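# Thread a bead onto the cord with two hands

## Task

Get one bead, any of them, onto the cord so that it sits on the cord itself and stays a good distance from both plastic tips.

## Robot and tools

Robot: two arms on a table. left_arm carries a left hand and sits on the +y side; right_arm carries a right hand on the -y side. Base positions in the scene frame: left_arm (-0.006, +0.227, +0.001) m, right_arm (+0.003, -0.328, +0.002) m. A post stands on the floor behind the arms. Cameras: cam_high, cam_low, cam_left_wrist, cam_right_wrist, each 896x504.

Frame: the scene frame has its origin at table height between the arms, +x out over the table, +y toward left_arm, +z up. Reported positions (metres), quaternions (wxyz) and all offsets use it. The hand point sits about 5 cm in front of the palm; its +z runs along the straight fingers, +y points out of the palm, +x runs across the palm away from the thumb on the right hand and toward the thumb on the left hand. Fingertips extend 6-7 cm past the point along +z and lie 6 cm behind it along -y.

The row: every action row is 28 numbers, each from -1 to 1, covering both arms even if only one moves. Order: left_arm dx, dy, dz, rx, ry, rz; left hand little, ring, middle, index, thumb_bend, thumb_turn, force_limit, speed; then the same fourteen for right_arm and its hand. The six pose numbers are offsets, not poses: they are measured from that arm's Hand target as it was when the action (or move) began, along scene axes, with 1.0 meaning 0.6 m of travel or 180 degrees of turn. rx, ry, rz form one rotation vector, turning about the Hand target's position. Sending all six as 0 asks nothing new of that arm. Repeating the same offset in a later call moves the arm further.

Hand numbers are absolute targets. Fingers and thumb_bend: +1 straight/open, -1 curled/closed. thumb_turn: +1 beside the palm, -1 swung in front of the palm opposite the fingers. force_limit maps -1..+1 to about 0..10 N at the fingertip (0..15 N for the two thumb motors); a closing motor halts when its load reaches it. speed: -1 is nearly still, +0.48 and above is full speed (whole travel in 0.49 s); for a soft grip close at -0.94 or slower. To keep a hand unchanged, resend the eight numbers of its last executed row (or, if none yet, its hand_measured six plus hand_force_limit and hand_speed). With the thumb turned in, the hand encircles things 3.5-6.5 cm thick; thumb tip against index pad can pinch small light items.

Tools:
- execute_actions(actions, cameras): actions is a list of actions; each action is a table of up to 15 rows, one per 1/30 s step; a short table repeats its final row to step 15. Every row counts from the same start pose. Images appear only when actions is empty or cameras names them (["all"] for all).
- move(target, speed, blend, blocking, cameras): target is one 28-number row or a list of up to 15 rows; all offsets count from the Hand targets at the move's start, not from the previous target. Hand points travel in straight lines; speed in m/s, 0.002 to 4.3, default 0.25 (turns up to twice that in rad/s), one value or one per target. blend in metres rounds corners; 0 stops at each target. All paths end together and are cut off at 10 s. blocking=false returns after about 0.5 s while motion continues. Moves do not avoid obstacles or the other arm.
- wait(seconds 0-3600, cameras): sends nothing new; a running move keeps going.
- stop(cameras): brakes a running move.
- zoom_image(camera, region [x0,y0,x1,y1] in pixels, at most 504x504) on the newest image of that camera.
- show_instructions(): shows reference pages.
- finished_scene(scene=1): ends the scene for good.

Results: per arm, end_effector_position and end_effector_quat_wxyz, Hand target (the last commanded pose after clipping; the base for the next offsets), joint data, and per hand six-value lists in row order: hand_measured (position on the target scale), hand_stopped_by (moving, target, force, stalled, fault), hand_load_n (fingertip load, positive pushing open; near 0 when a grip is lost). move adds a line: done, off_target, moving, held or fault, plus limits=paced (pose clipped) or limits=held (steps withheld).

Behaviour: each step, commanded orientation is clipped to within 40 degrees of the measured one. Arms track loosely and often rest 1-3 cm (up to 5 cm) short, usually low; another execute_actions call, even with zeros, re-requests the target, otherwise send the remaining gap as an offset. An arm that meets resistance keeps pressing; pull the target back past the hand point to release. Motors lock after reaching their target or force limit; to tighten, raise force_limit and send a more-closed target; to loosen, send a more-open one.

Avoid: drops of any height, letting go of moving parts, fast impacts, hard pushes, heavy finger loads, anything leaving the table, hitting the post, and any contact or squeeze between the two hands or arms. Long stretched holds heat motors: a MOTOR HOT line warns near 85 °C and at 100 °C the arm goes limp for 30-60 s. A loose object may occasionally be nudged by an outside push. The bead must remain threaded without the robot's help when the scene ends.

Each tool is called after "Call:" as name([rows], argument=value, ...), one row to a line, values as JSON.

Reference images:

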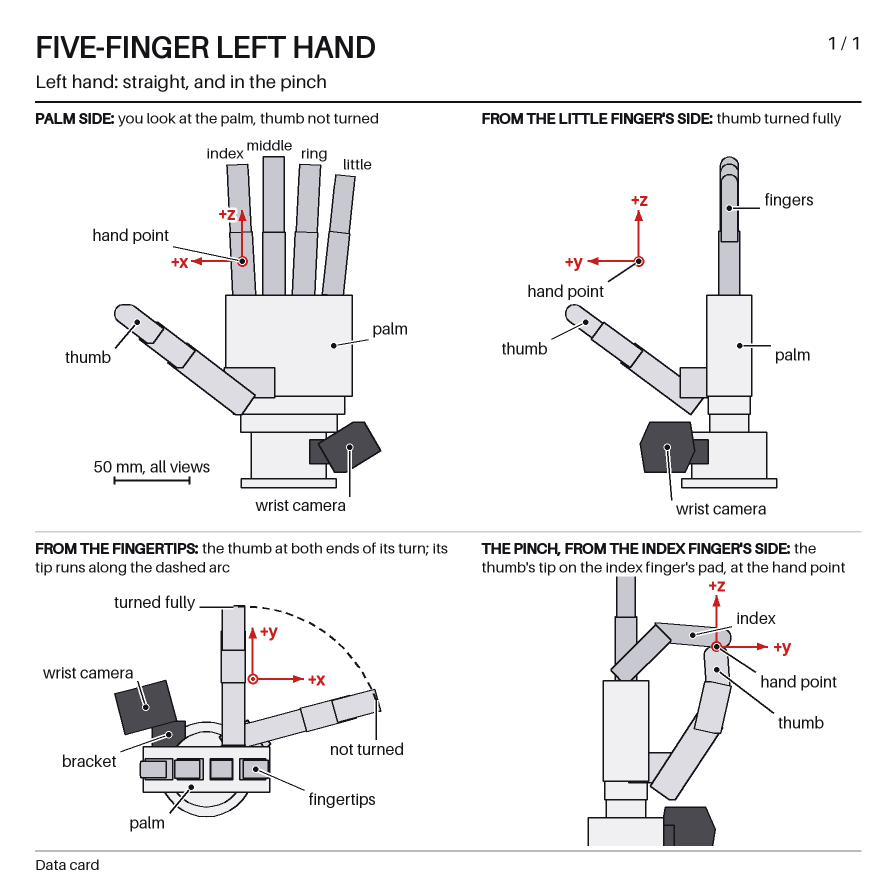

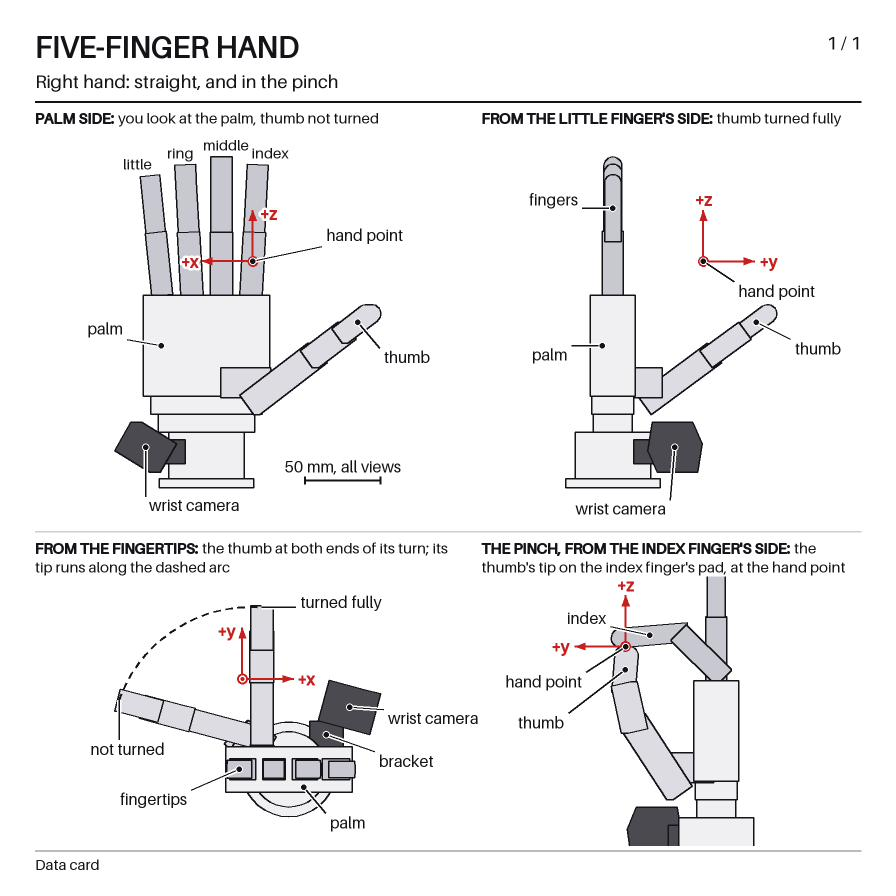

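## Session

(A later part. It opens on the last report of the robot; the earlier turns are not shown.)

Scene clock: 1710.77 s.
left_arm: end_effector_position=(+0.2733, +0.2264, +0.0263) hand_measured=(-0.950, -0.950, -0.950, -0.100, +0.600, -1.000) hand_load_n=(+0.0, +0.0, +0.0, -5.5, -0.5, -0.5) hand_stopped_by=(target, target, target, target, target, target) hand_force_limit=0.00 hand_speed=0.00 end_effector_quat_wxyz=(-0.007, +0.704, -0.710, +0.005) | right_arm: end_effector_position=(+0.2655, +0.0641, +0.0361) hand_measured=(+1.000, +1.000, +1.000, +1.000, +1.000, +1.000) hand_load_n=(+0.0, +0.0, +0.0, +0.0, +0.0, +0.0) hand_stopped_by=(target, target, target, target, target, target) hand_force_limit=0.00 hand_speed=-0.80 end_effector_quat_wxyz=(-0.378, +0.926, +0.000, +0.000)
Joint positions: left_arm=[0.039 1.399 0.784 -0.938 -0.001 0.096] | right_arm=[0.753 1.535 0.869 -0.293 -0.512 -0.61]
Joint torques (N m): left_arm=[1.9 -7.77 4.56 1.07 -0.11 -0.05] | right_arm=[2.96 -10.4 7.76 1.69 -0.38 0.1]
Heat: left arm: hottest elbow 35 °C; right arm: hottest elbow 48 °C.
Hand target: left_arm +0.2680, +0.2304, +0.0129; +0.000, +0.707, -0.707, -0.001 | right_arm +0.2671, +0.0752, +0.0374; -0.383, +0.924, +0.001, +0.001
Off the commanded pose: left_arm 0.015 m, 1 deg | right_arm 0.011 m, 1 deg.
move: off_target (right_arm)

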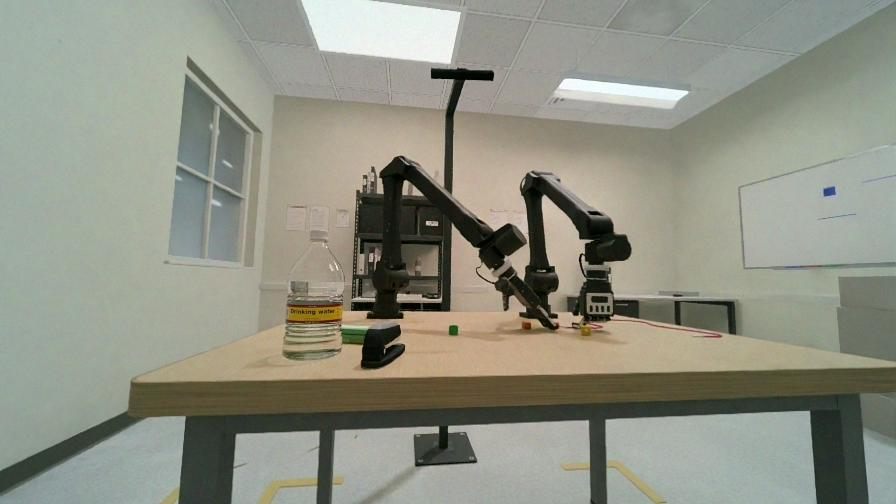

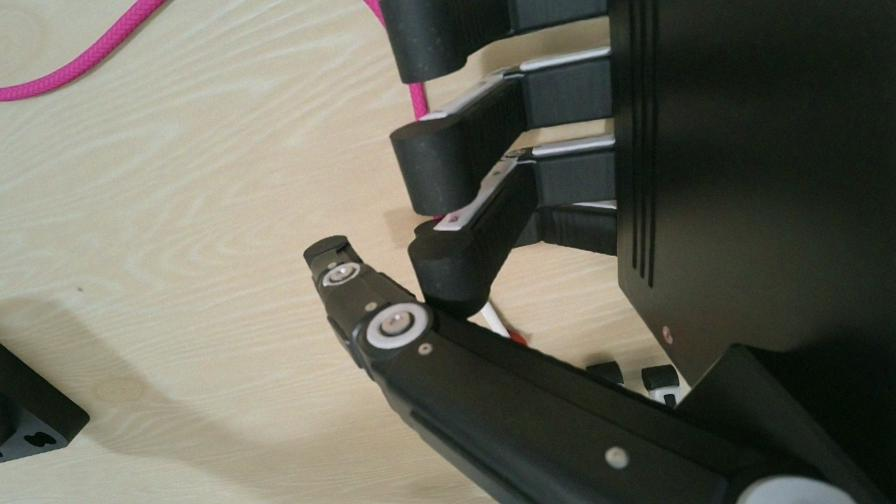

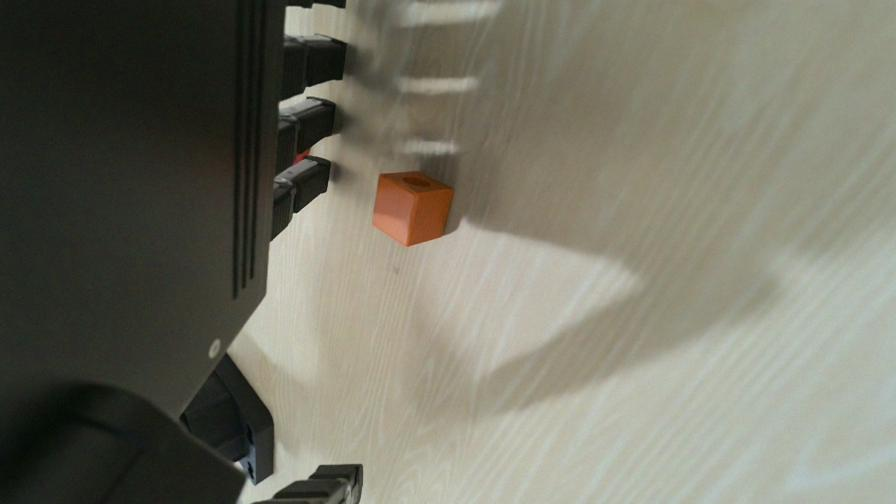

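Call:
move(target=[0,0,0,0,0,0,-0.95,-0.95,-0.95,-0.1,0.6,-1,0,0, -0.018,0.003,0.002,0,0,0,1,1,1,1,1,1,0,-0.8], speed=0.06, cameras=["cam_low","cam_left_wrist","cam_right_wrist"])

Call:
zoom_image(camera="cam_right_wrist", region=[260, 0, 420, 240])

Call:
zoom_image(camera="cam_left_wrist", region=[460, 280, 700, 420])

Scene clock: 1718.80 s.
left_arm: end_effector_position=(+0.2733, +0.2264, +0.0263) hand_measured=(-0.950, -0.950, -0.950, -0.100, +0.600, -1.000) hand_load_n=(+0.5, +0.0, +0.0, -5.5, +0.0, +0.0) hand_stopped_by=(target, target, target, target, target, target) hand_force_limit=0.00 hand_speed=0.00 end_effector_quat_wxyz=(-0.007, +0.704, -0.710, +0.005) | right_arm: end_effector_position=(+0.2584, +0.0713, +0.0365) hand_measured=(+1.000, +1.000, +1.000, +1.000, +1.000, +1.000) hand_load_n=(+0.0, +0.0, +0.0, +0.0, +0.0, -0.5) hand_stopped_by=(target, target, target, target, target, target) hand_force_limit=0.00 hand_speed=-0.80 end_effector_quat_wxyz=(-0.378, +0.926, +0.001, +0.000)
Joint positions: left_arm=[0.039 1.399 0.784 -0.938 -0.001 0.096] | right_arm=[0.777 1.535 0.869 -0.283 -0.499 -0.59]
Joint torques (N m): left_arm=[1.79 -7.77 4.57 1.1 -0.11 -0.05] | right_arm=[2.49 -11.81 6.58 1.77 -0.37 0.17]
Heat: left arm: hottest elbow 35 °C; right arm: hottest elbow 47 °C.
Hand target: left_arm +0.2680, +0.2304, +0.0129; +0.000, +0.707, -0.707, -0.001 | right_arm +0.2563, +0.0769, +0.0386; -0.383, +0.924, +0.001, +0.001
Off the commanded pose: left_arm 0.015 m, 1 deg | right_arm 0.006 m, 1 deg.
move: done

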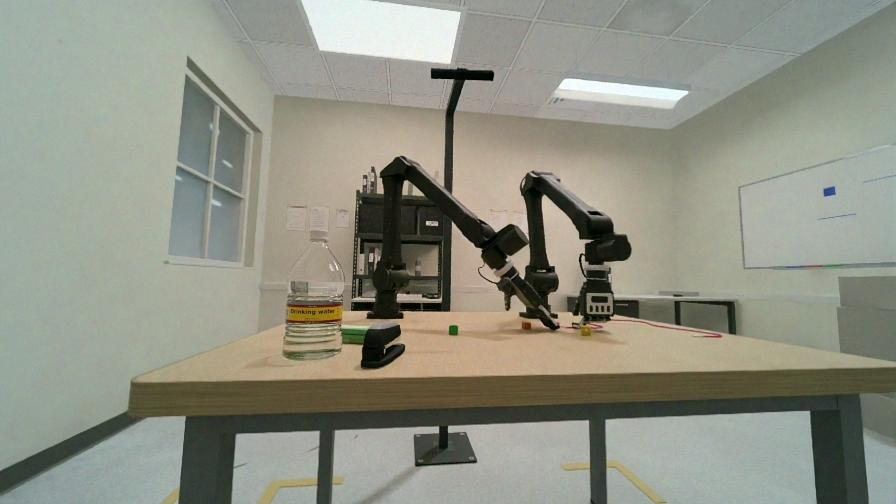

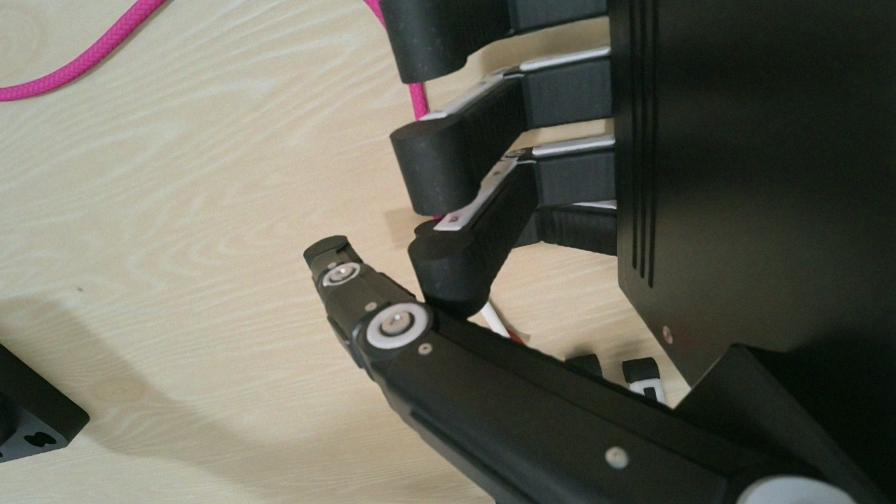

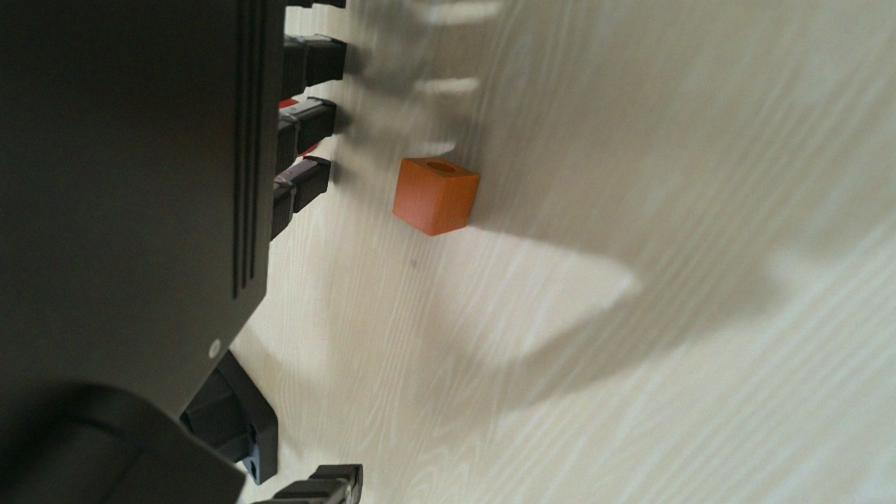

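Scaled by 2.100 from the camera's image (finer frame: 1280x720).

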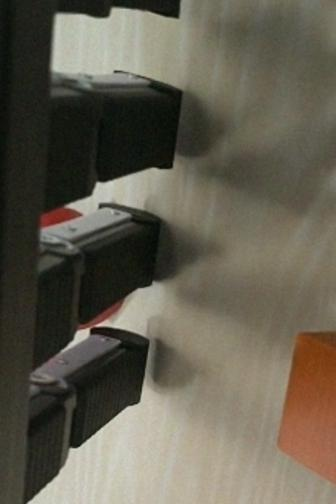

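Scaled by 2.100 from the camera's image (finer frame: 1280x720).

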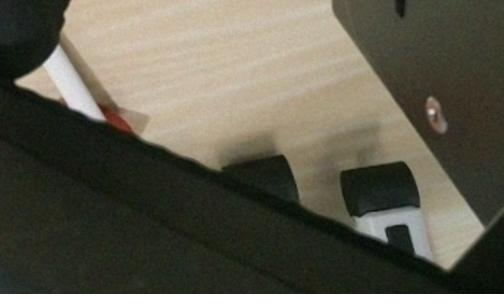

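Call:
move(target=[0,0,0,0,0,0,-0.95,-0.95,-0.95,-0.1,0.6,-1,0,0, 0,0.015,0.001,0,0,0,1,1,1,1,1,1,0,-0.8], speed=0.05, cameras=["cam_low","cam_left_wrist","cam_right_wrist"])

Call:
zoom_image(camera="cam_right_wrist", region=[260, 0, 420, 240])

Call:
zoom_image(camera="cam_left_wrist", region=[460, 280, 700, 420])

Call:
zoom_image(camera="cam_low", region=[500, 270, 620, 340])

Scene clock: 1728.67 s.
left_arm: end_effector_position=(+0.2733, +0.2264, +0.0263) hand_measured=(-0.950, -0.950, -0.950, -0.100, +0.600, -1.000) hand_load_n=(+0.0, +0.0, +0.0, -5.5, +0.0, +0.0) hand_stopped_by=(target, target, target, target, target, target) hand_force_limit=0.00 hand_speed=0.00 end_effector_quat_wxyz=(-0.007, +0.704, -0.710, +0.005) | right_arm: end_effector_position=(+0.2562, +0.0738, +0.0365) hand_measured=(+1.000, +1.000, +1.000, +1.000, +1.000, +1.000) hand_load_n=(+0.0, +0.0, +0.0, +0.0, +0.0, +0.0) hand_stopped_by=(target, target, target, target, target, target) hand_force_limit=0.00 hand_speed=-0.80 end_effector_quat_wxyz=(-0.377, +0.926, -0.002, +0.000)
Joint positions: left_arm=[0.039 1.399 0.784 -0.938 -0.001 0.096] | right_arm=[0.786 1.535 0.869 -0.279 -0.49 -0.577]
Joint torques (N m): left_arm=[1.9 -7.65 4.59 1.07 -0.11 -0.05] | right_arm=[3.19 -10.64 7.71 1.63 -0.38 0.12]
Heat: left arm: hottest elbow 35 °C; right arm: hottest elbow 47 °C.
Hand target: left_arm +0.2680, +0.2304, +0.0129; +0.000, +0.707, -0.707, -0.001 | right_arm +0.2564, +0.0859, +0.0392; -0.383, +0.924, +0.001, +0.001
Off the commanded pose: left_arm 0.015 m, 1 deg | right_arm 0.012 m, 1 deg.
move: off_target (right_arm)

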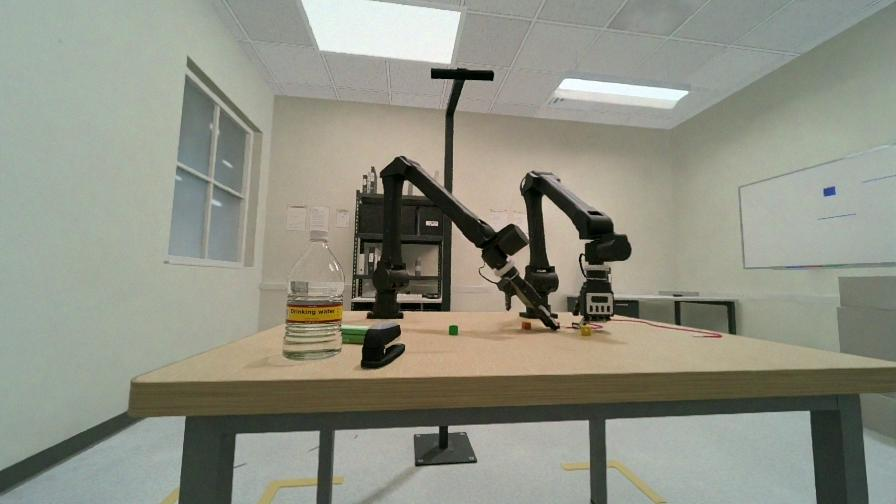

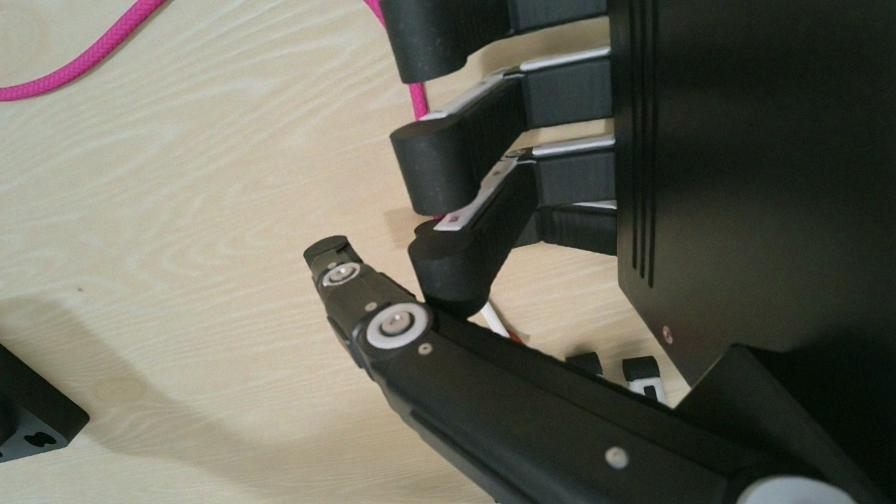

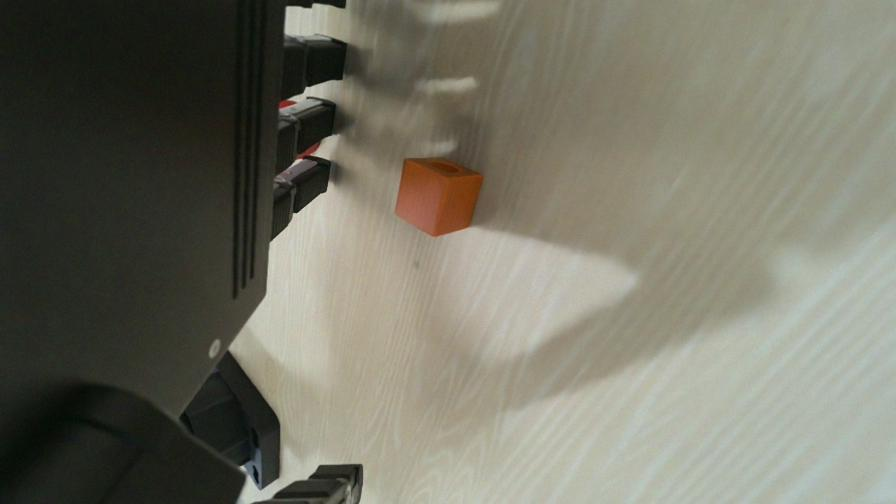

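Scaled by 2.100 from the camera's image (finer frame: 1280x720).

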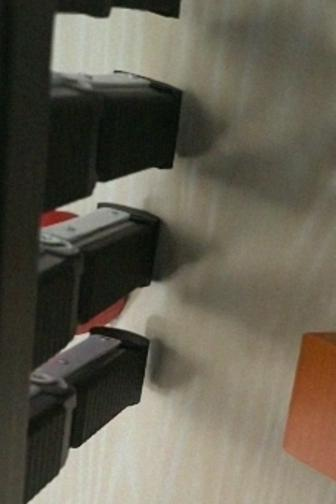

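Scaled by 2.100 from the camera's image (finer frame: 1280x720).

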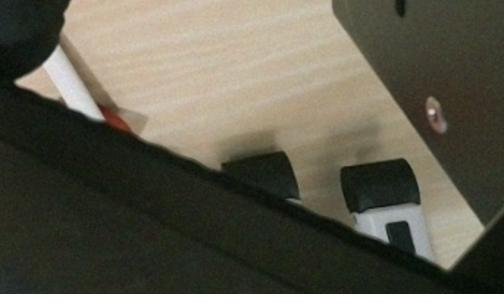

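Scaled by 4.200 from the camera's image (finer frame: 1280x720).

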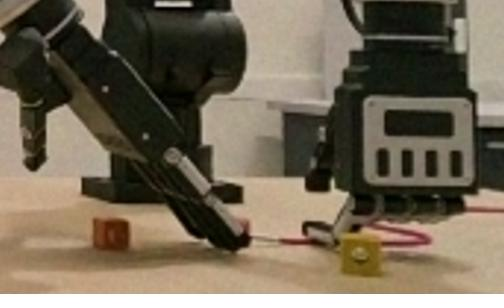

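Call:
move(target=[0,0,0,0,0,0,-0.95,-0.95,-0.95,-0.1,0.6,-1,0,0, 0.004,0.015,0.000,0,0,0,1,1,1,1,1,1,0,-0.8], speed=0.05, cameras=["cam_low","cam_left_wrist","cam_right_wrist"])

Call:
zoom_image(camera="cam_right_wrist", region=[260, 0, 420, 240])

Call:
zoom_image(camera="cam_left_wrist", region=[460, 280, 700, 420])

Call:
zoom_image(camera="cam_low", region=[500, 270, 620, 340])

Scene clock: 1737.07 s.
left_arm: end_effector_position=(+0.2733, +0.2264, +0.0263) hand_measured=(-0.950, -0.950, -0.950, -0.100, +0.600, -1.000) hand_load_n=(+0.0, +0.5, +0.0, -5.5, +0.0, +0.0) hand_stopped_by=(target, target, target, target, target, target) hand_force_limit=0.00 hand_speed=0.00 end_effector_quat_wxyz=(-0.007, +0.704, -0.710, +0.005) | right_arm: end_effector_position=(+0.2554, +0.0757, +0.0373) hand_measured=(+1.000, +1.000, +1.000, +1.000, +1.000, +1.000) hand_load_n=(+0.0, +0.0, +0.0, +0.0, +0.0, -0.5) hand_stopped_by=(target, target, target, target, target, target) hand_force_limit=0.00 hand_speed=-0.80 end_effector_quat_wxyz=(-0.377, +0.926, -0.004, +0.001)
Joint positions: left_arm=[0.039 1.399 0.784 -0.938 -0.001 0.096] | right_arm=[0.79 1.535 0.871 -0.279 -0.486 -0.568]
Joint torques (N m): left_arm=[1.9 -7.82 4.57 1.05 -0.11 -0.04] | right_arm=[3.78 -9.23 9.06 1.7 -0.32 0.16]
Heat: left arm: hottest elbow 35 °C; right arm: hottest elbow 47 °C.
Hand target: left_arm +0.2680, +0.2304, +0.0129; +0.000, +0.707, -0.707, -0.001 | right_arm +0.2586, +0.0948, +0.0391; -0.383, +0.924, +0.001, +0.001
Off the commanded pose: left_arm 0.015 m, 1 deg | right_arm 0.020 m, 1 deg.
move: off_target (right_arm)

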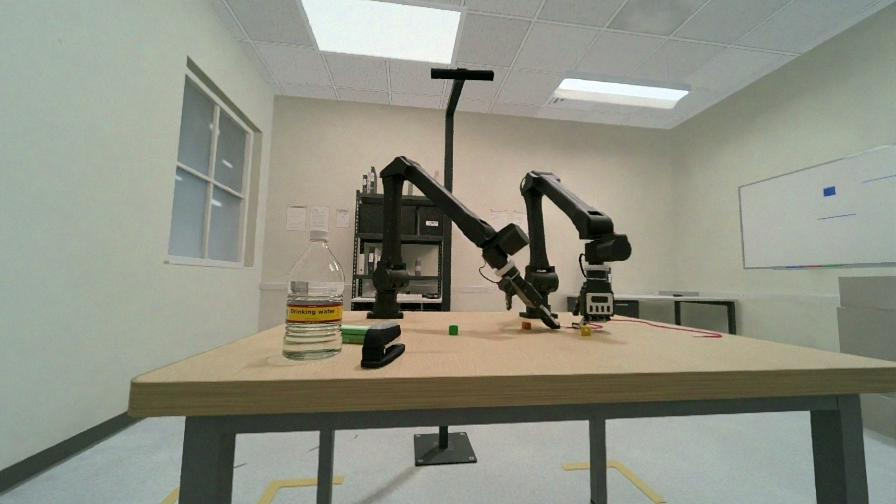

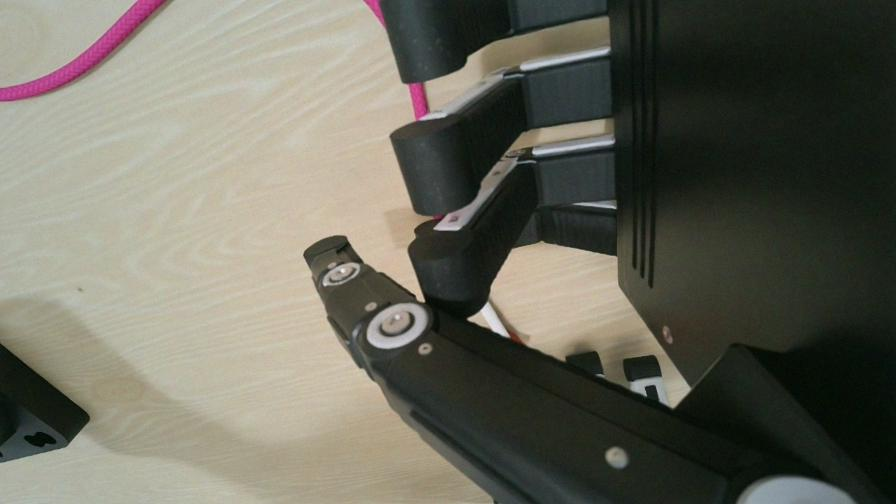

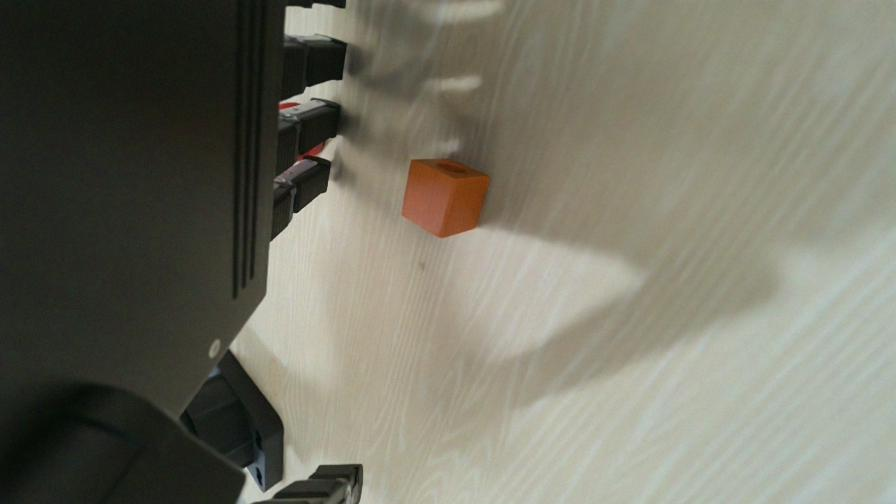

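Scaled by 2.100 from the camera's image (finer frame: 1280x720).

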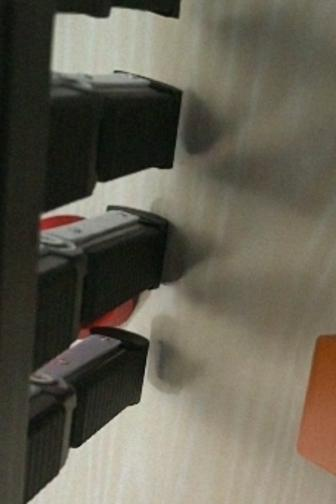

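Scaled by 2.100 from the camera's image (finer frame: 1280x720).

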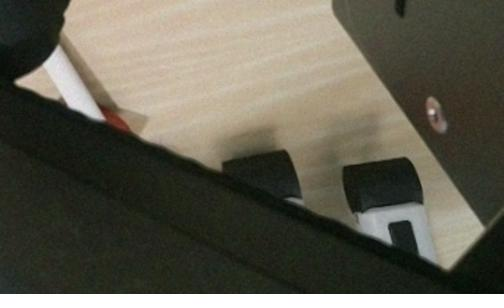

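Scaled by 4.200 from the camera's image (finer frame: 1280x720).

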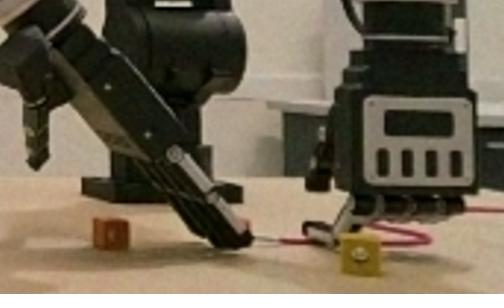

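Call:
move(target=[0,0,0,0,0,0,-0.95,-0.95,-0.95,-0.1,0.6,-1,0,0, 0.005,0.012,0.000,0,0,0,1,1,1,1,1,1,0,-0.8], speed=0.05, cameras=["cam_low","cam_left_wrist","cam_right_wrist"])

Call:
zoom_image(camera="cam_right_wrist", region=[260, 0, 420, 240])

Call:
zoom_image(camera="cam_left_wrist", region=[460, 280, 700, 420])

Call:
zoom_image(camera="cam_low", region=[530, 300, 590, 335])

Scene clock: 1755.03 s.
left_arm: end_effector_position=(+0.2733, +0.2264, +0.0263) hand_measured=(-0.950, -0.950, -0.950, -0.100, +0.600, -1.000) hand_load_n=(+0.0, +0.0, +0.0, -5.5, +0.0, +0.0) hand_stopped_by=(target, target, target, target, target, target) hand_force_limit=0.00 hand_speed=0.00 end_effector_quat_wxyz=(-0.007, +0.704, -0.710, +0.005) | right_arm: end_effector_position=(+0.2565, +0.0839, +0.0364) hand_measured=(+1.000, +1.000, +1.000, +1.000, +1.000, +1.000) hand_load_n=(+0.0, -0.5, +0.0, +0.0, +0.0, +0.0) hand_stopped_by=(target, target, target, target, target, target) hand_force_limit=0.00 hand_speed=-0.80 end_effector_quat_wxyz=(-0.377, +0.926, -0.002, -0.001)
Joint positions: left_arm=[0.039 1.399 0.784 -0.938 -0.001 0.096] | right_arm=[0.8 1.555 0.892 -0.279 -0.483 -0.563]
Joint torques (N m): left_arm=[1.9 -7.82 4.55 1.09 -0.11 -0.05] | right_arm=[3.14 -9.58 9.1 1.7 -0.28 0.16]
Heat: left arm: hottest elbow 35 °C; right arm: hottest elbow 47 °C.
Hand target: left_arm +0.2680, +0.2304, +0.0129; +0.000, +0.707, -0.707, -0.001 | right_arm +0.2616, +0.1020, +0.0390; -0.383, +0.924, +0.000, +0.001
Off the commanded pose: left_arm 0.015 m, 1 deg | right_arm 0.019 m, 1 deg.
move: off_target (right_arm)

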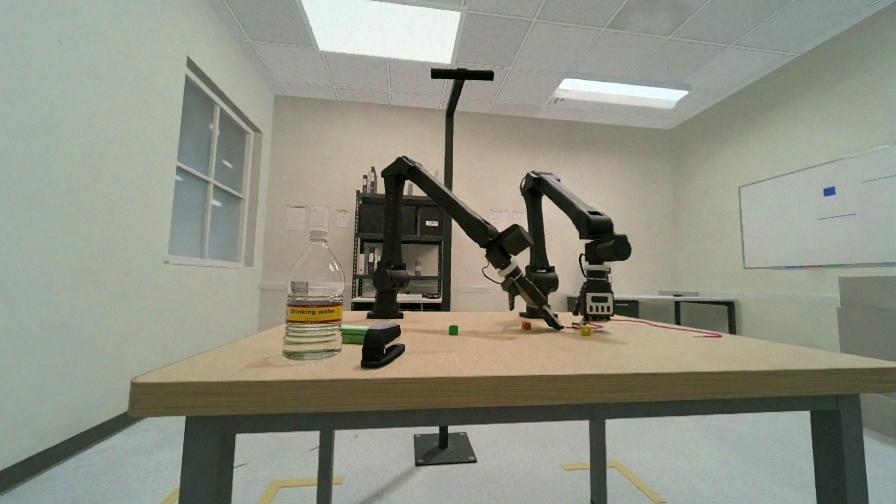

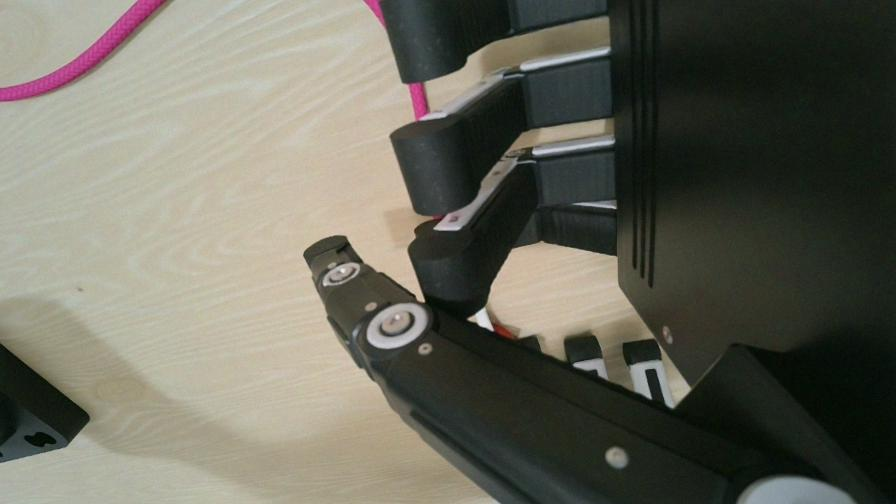

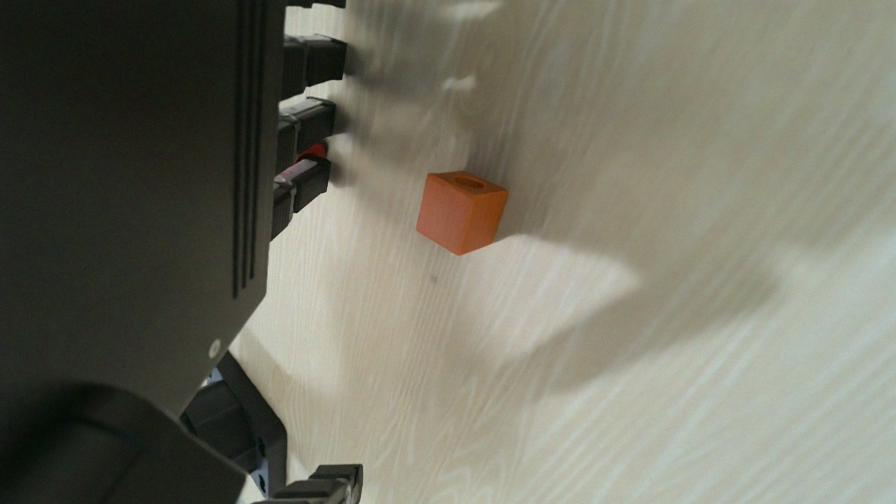

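Scaled by 2.100 from the camera's image (finer frame: 1280x720).

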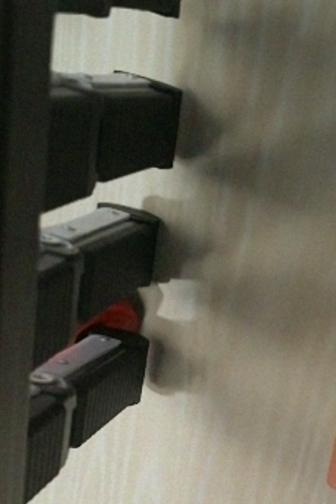

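Scaled by 2.100 from the camera's image (finer frame: 1280x720).

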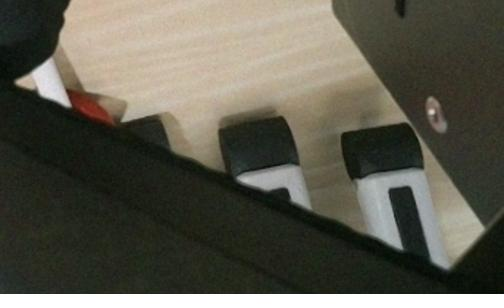

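Scaled by 8.400 from the camera's image (finer frame: 1280x720).

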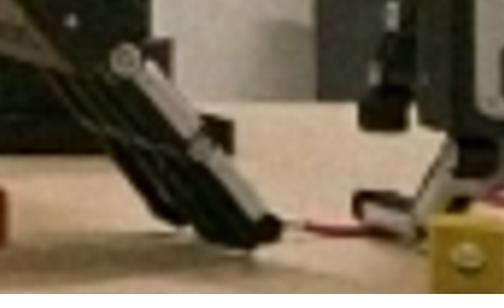

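Call:
zoom_image(camera="cam_right_wrist", region=[290, 110, 370, 190])

Call:
zoom_image(camera="cam_left_wrist", region=[460, 290, 560, 360])

Scaled by 6.300 from the camera's image (finer frame: 1280x720).

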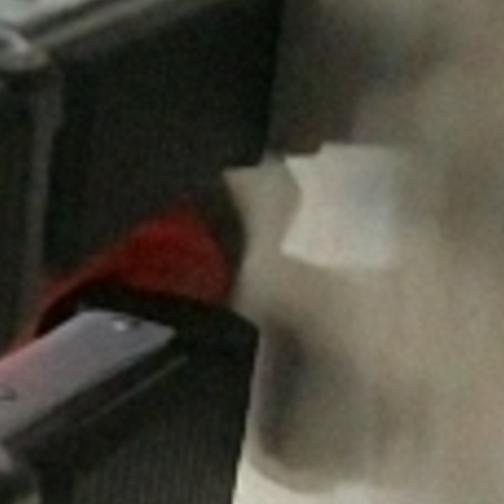

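Scaled by 5.040 from the camera's image (finer frame: 1280x720).

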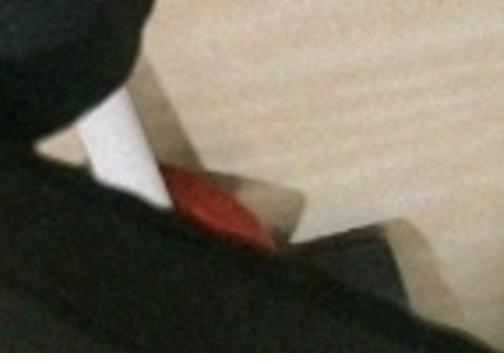

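Call:
move(target=[0,0,0,0,0,0,-0.95,-0.95,-0.95,-0.1,0.6,-1,0,0, 0.003,0.01,0.000,0,0,0,1,1,1,1,1,1,0,-0.8], speed=0.05, cameras=["cam_low","cam_left_wrist","cam_right_wrist"])

Call:
zoom_image(camera="cam_right_wrist", region=[290, 110, 370, 190])

Call:
zoom_image(camera="cam_left_wrist", region=[460, 290, 560, 360])

Call:
zoom_image(camera="cam_low", region=[530, 300, 590, 335])

Scene clock: 1772.20 s.
left_arm: end_effector_position=(+0.2733, +0.2264, +0.0263) hand_measured=(-0.950, -0.950, -0.950, -0.100, +0.600, -1.000) hand_load_n=(+0.0, +0.0, +0.0, -5.5, +0.0, +0.0) hand_stopped_by=(target, target, target, target, target, target) hand_force_limit=0.00 hand_speed=0.00 end_effector_quat_wxyz=(-0.007, +0.704, -0.710, +0.005) | right_arm: end_effector_position=(+0.2581, +0.0900, +0.0368) hand_measured=(+1.000, +1.000, +1.000, +1.000, +1.000, +1.000) hand_load_n=(+0.0, +0.0, +0.0, +0.0, +0.0, +0.0) hand_stopped_by=(target, target, target, target, target, target) hand_force_limit=0.00 hand_speed=-0.80 end_effector_quat_wxyz=(-0.377, +0.926, -0.002, -0.001)
Joint positions: left_arm=[0.039 1.399 0.784 -0.938 -0.001 0.096] | right_arm=[0.807 1.567 0.907 -0.279 -0.48 -0.557]
Joint torques (N m): left_arm=[1.79 -7.88 4.57 1.07 -0.12 -0.05] | right_arm=[3.37 -9.88 9.2 1.65 -0.27 0.2]
Heat: left arm: hottest elbow 35 °C; right arm: hottest elbow 48 °C.
Hand target: left_arm +0.2680, +0.2304, +0.0129; +0.000, +0.707, -0.707, -0.001 | right_arm +0.2634, +0.1081, +0.0391; -0.383, +0.924, +0.001, +0.001
Off the commanded pose: left_arm 0.015 m, 1 deg | right_arm 0.019 m, 1 deg.
move: off_target (right_arm)

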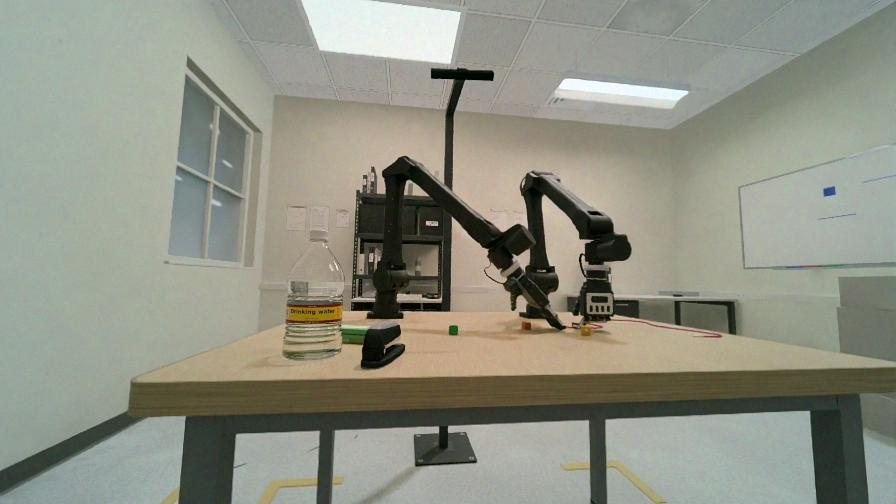

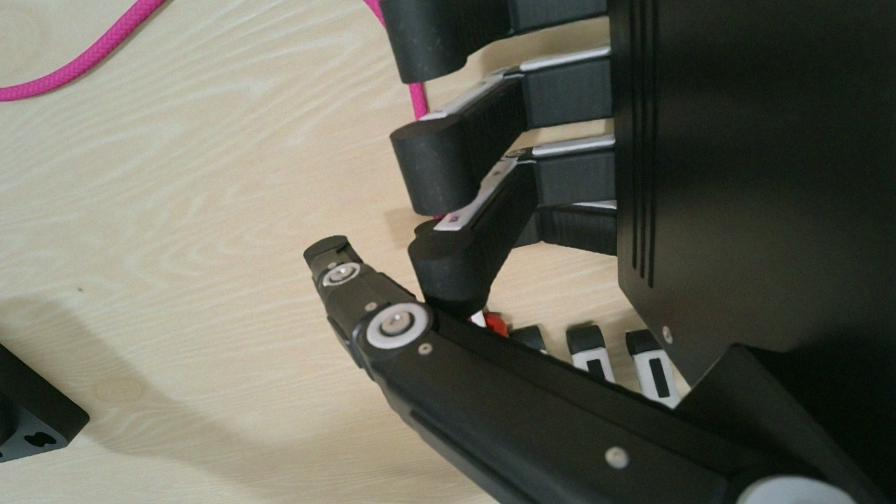

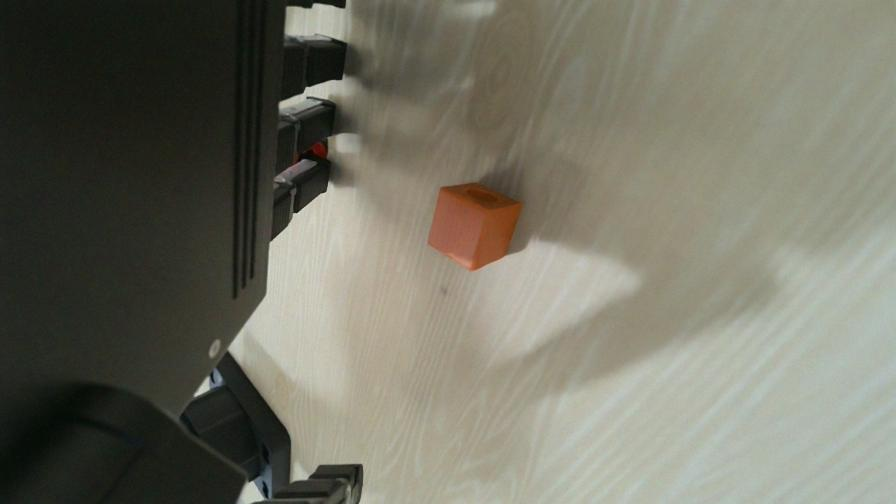

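Scaled by 6.300 from the camera's image (finer frame: 1280x720).

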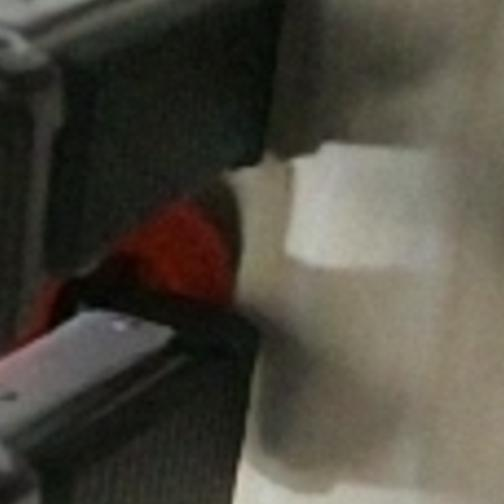

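Scaled by 5.040 from the camera's image (finer frame: 1280x720).

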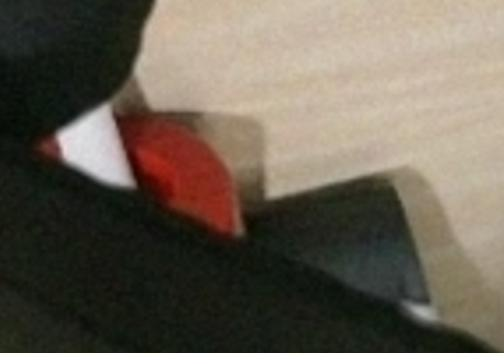

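Scaled by 8.400 from the camera's image (finer frame: 1280x720).

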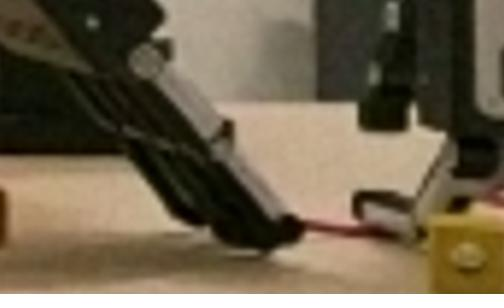

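Call:
move(target=[0,0,0,0,0,0,-0.95,-0.95,-0.95,-0.1,0.6,-1,0,0, 0.001,0.01,0.000,0,0,0,1,1,1,1,1,1,0,-0.8], speed=0.05, cameras=["cam_low","cam_left_wrist","cam_right_wrist"])

Call:
zoom_image(camera="cam_right_wrist", region=[290, 110, 370, 190])

Call:
zoom_image(camera="cam_left_wrist", region=[460, 290, 560, 360])

Call:
zoom_image(camera="cam_low", region=[530, 300, 590, 335])

Scene clock: 1784.30 s.
left_arm: end_effector_position=(+0.2733, +0.2264, +0.0263) hand_measured=(-0.950, -0.950, -0.950, -0.100, +0.600, -1.000) hand_load_n=(+0.0, +0.0, +0.0, -5.5, +0.0, +0.0) hand_stopped_by=(target, target, target, target, target, target) hand_force_limit=0.00 hand_speed=0.00 end_effector_quat_wxyz=(-0.007, +0.704, -0.710, +0.005) | right_arm: end_effector_position=(+0.2589, +0.0962, +0.0370) hand_measured=(+1.000, +1.000, +1.000, +1.000, +1.000, +1.000) hand_load_n=(+0.0, +0.0, +0.0, +0.0, +0.0, +0.0) hand_stopped_by=(target, target, target, target, target, target) hand_force_limit=0.00 hand_speed=-0.80 end_effector_quat_wxyz=(-0.377, +0.926, -0.002, -0.001)
Joint positions: left_arm=[0.039 1.399 0.784 -0.938 -0.001 0.096] | right_arm=[0.815 1.578 0.921 -0.279 -0.475 -0.551]
Joint torques (N m): left_arm=[1.85 -7.77 4.53 1.1 -0.11 -0.06] | right_arm=[2.84 -10.05 9.17 1.65 -0.3 0.19]
Heat: left arm: hottest elbow 35 °C; right arm: hottest elbow 49 °C.
Hand target: left_arm +0.2680, +0.2304, +0.0129; +0.000, +0.707, -0.707, -0.001 | right_arm +0.2639, +0.1141, +0.0390; -0.383, +0.924, +0.001, +0.001
Off the commanded pose: left_arm 0.015 m, 1 deg | right_arm 0.019 m, 1 deg.
move: off_target (right_arm)

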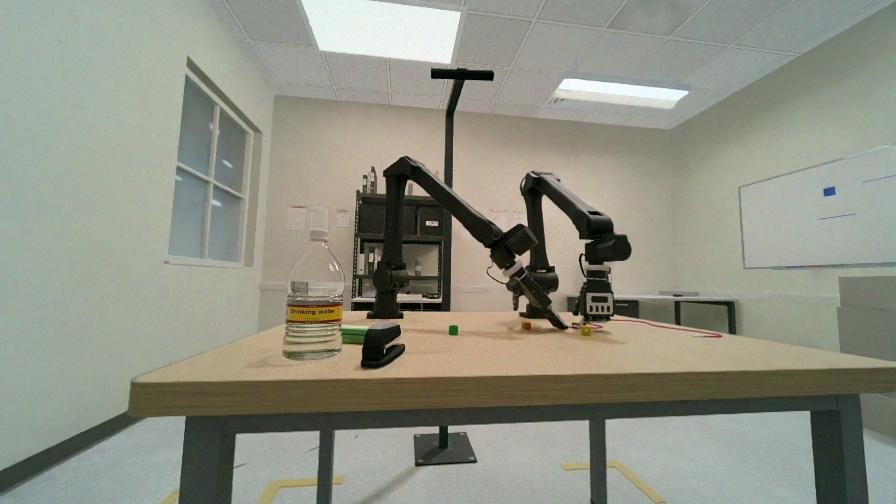

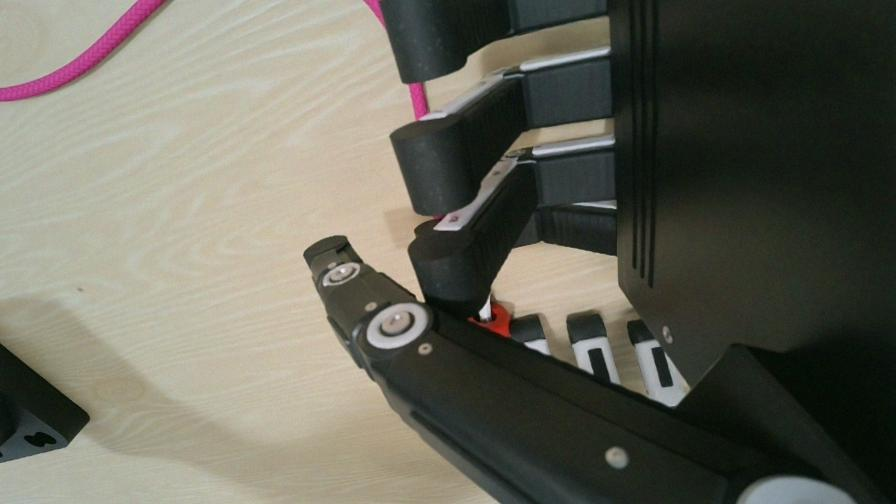

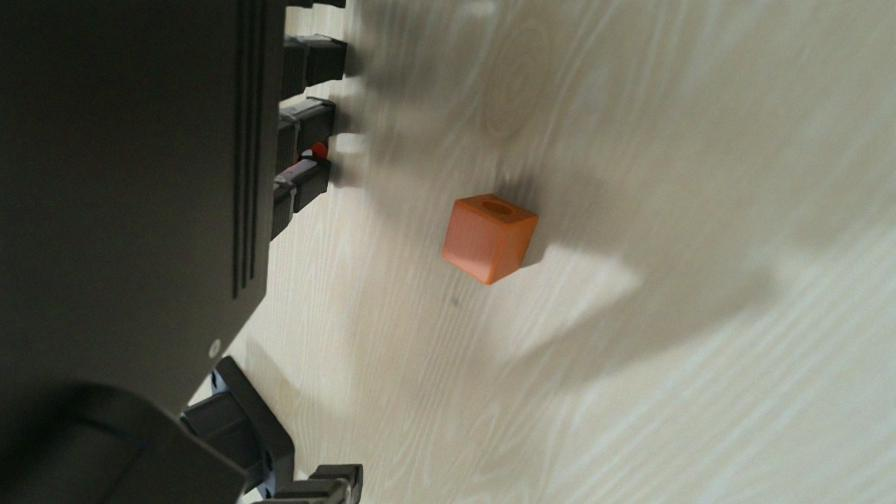

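Scaled by 6.300 from the camera's image (finer frame: 1280x720).

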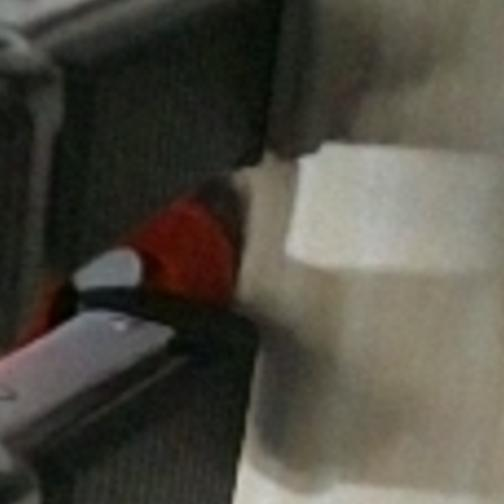

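Scaled by 5.040 from the camera's image (finer frame: 1280x720).

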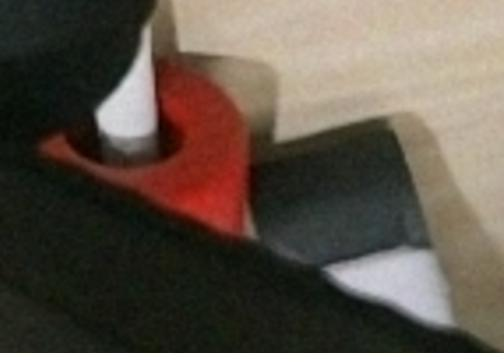

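Scaled by 8.400 from the camera's image (finer frame: 1280x720).

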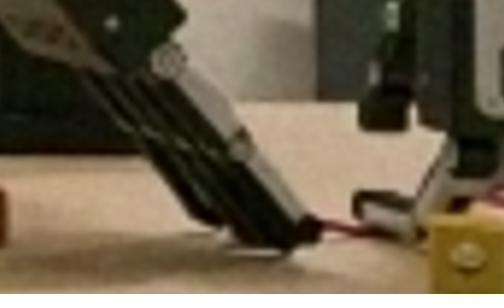

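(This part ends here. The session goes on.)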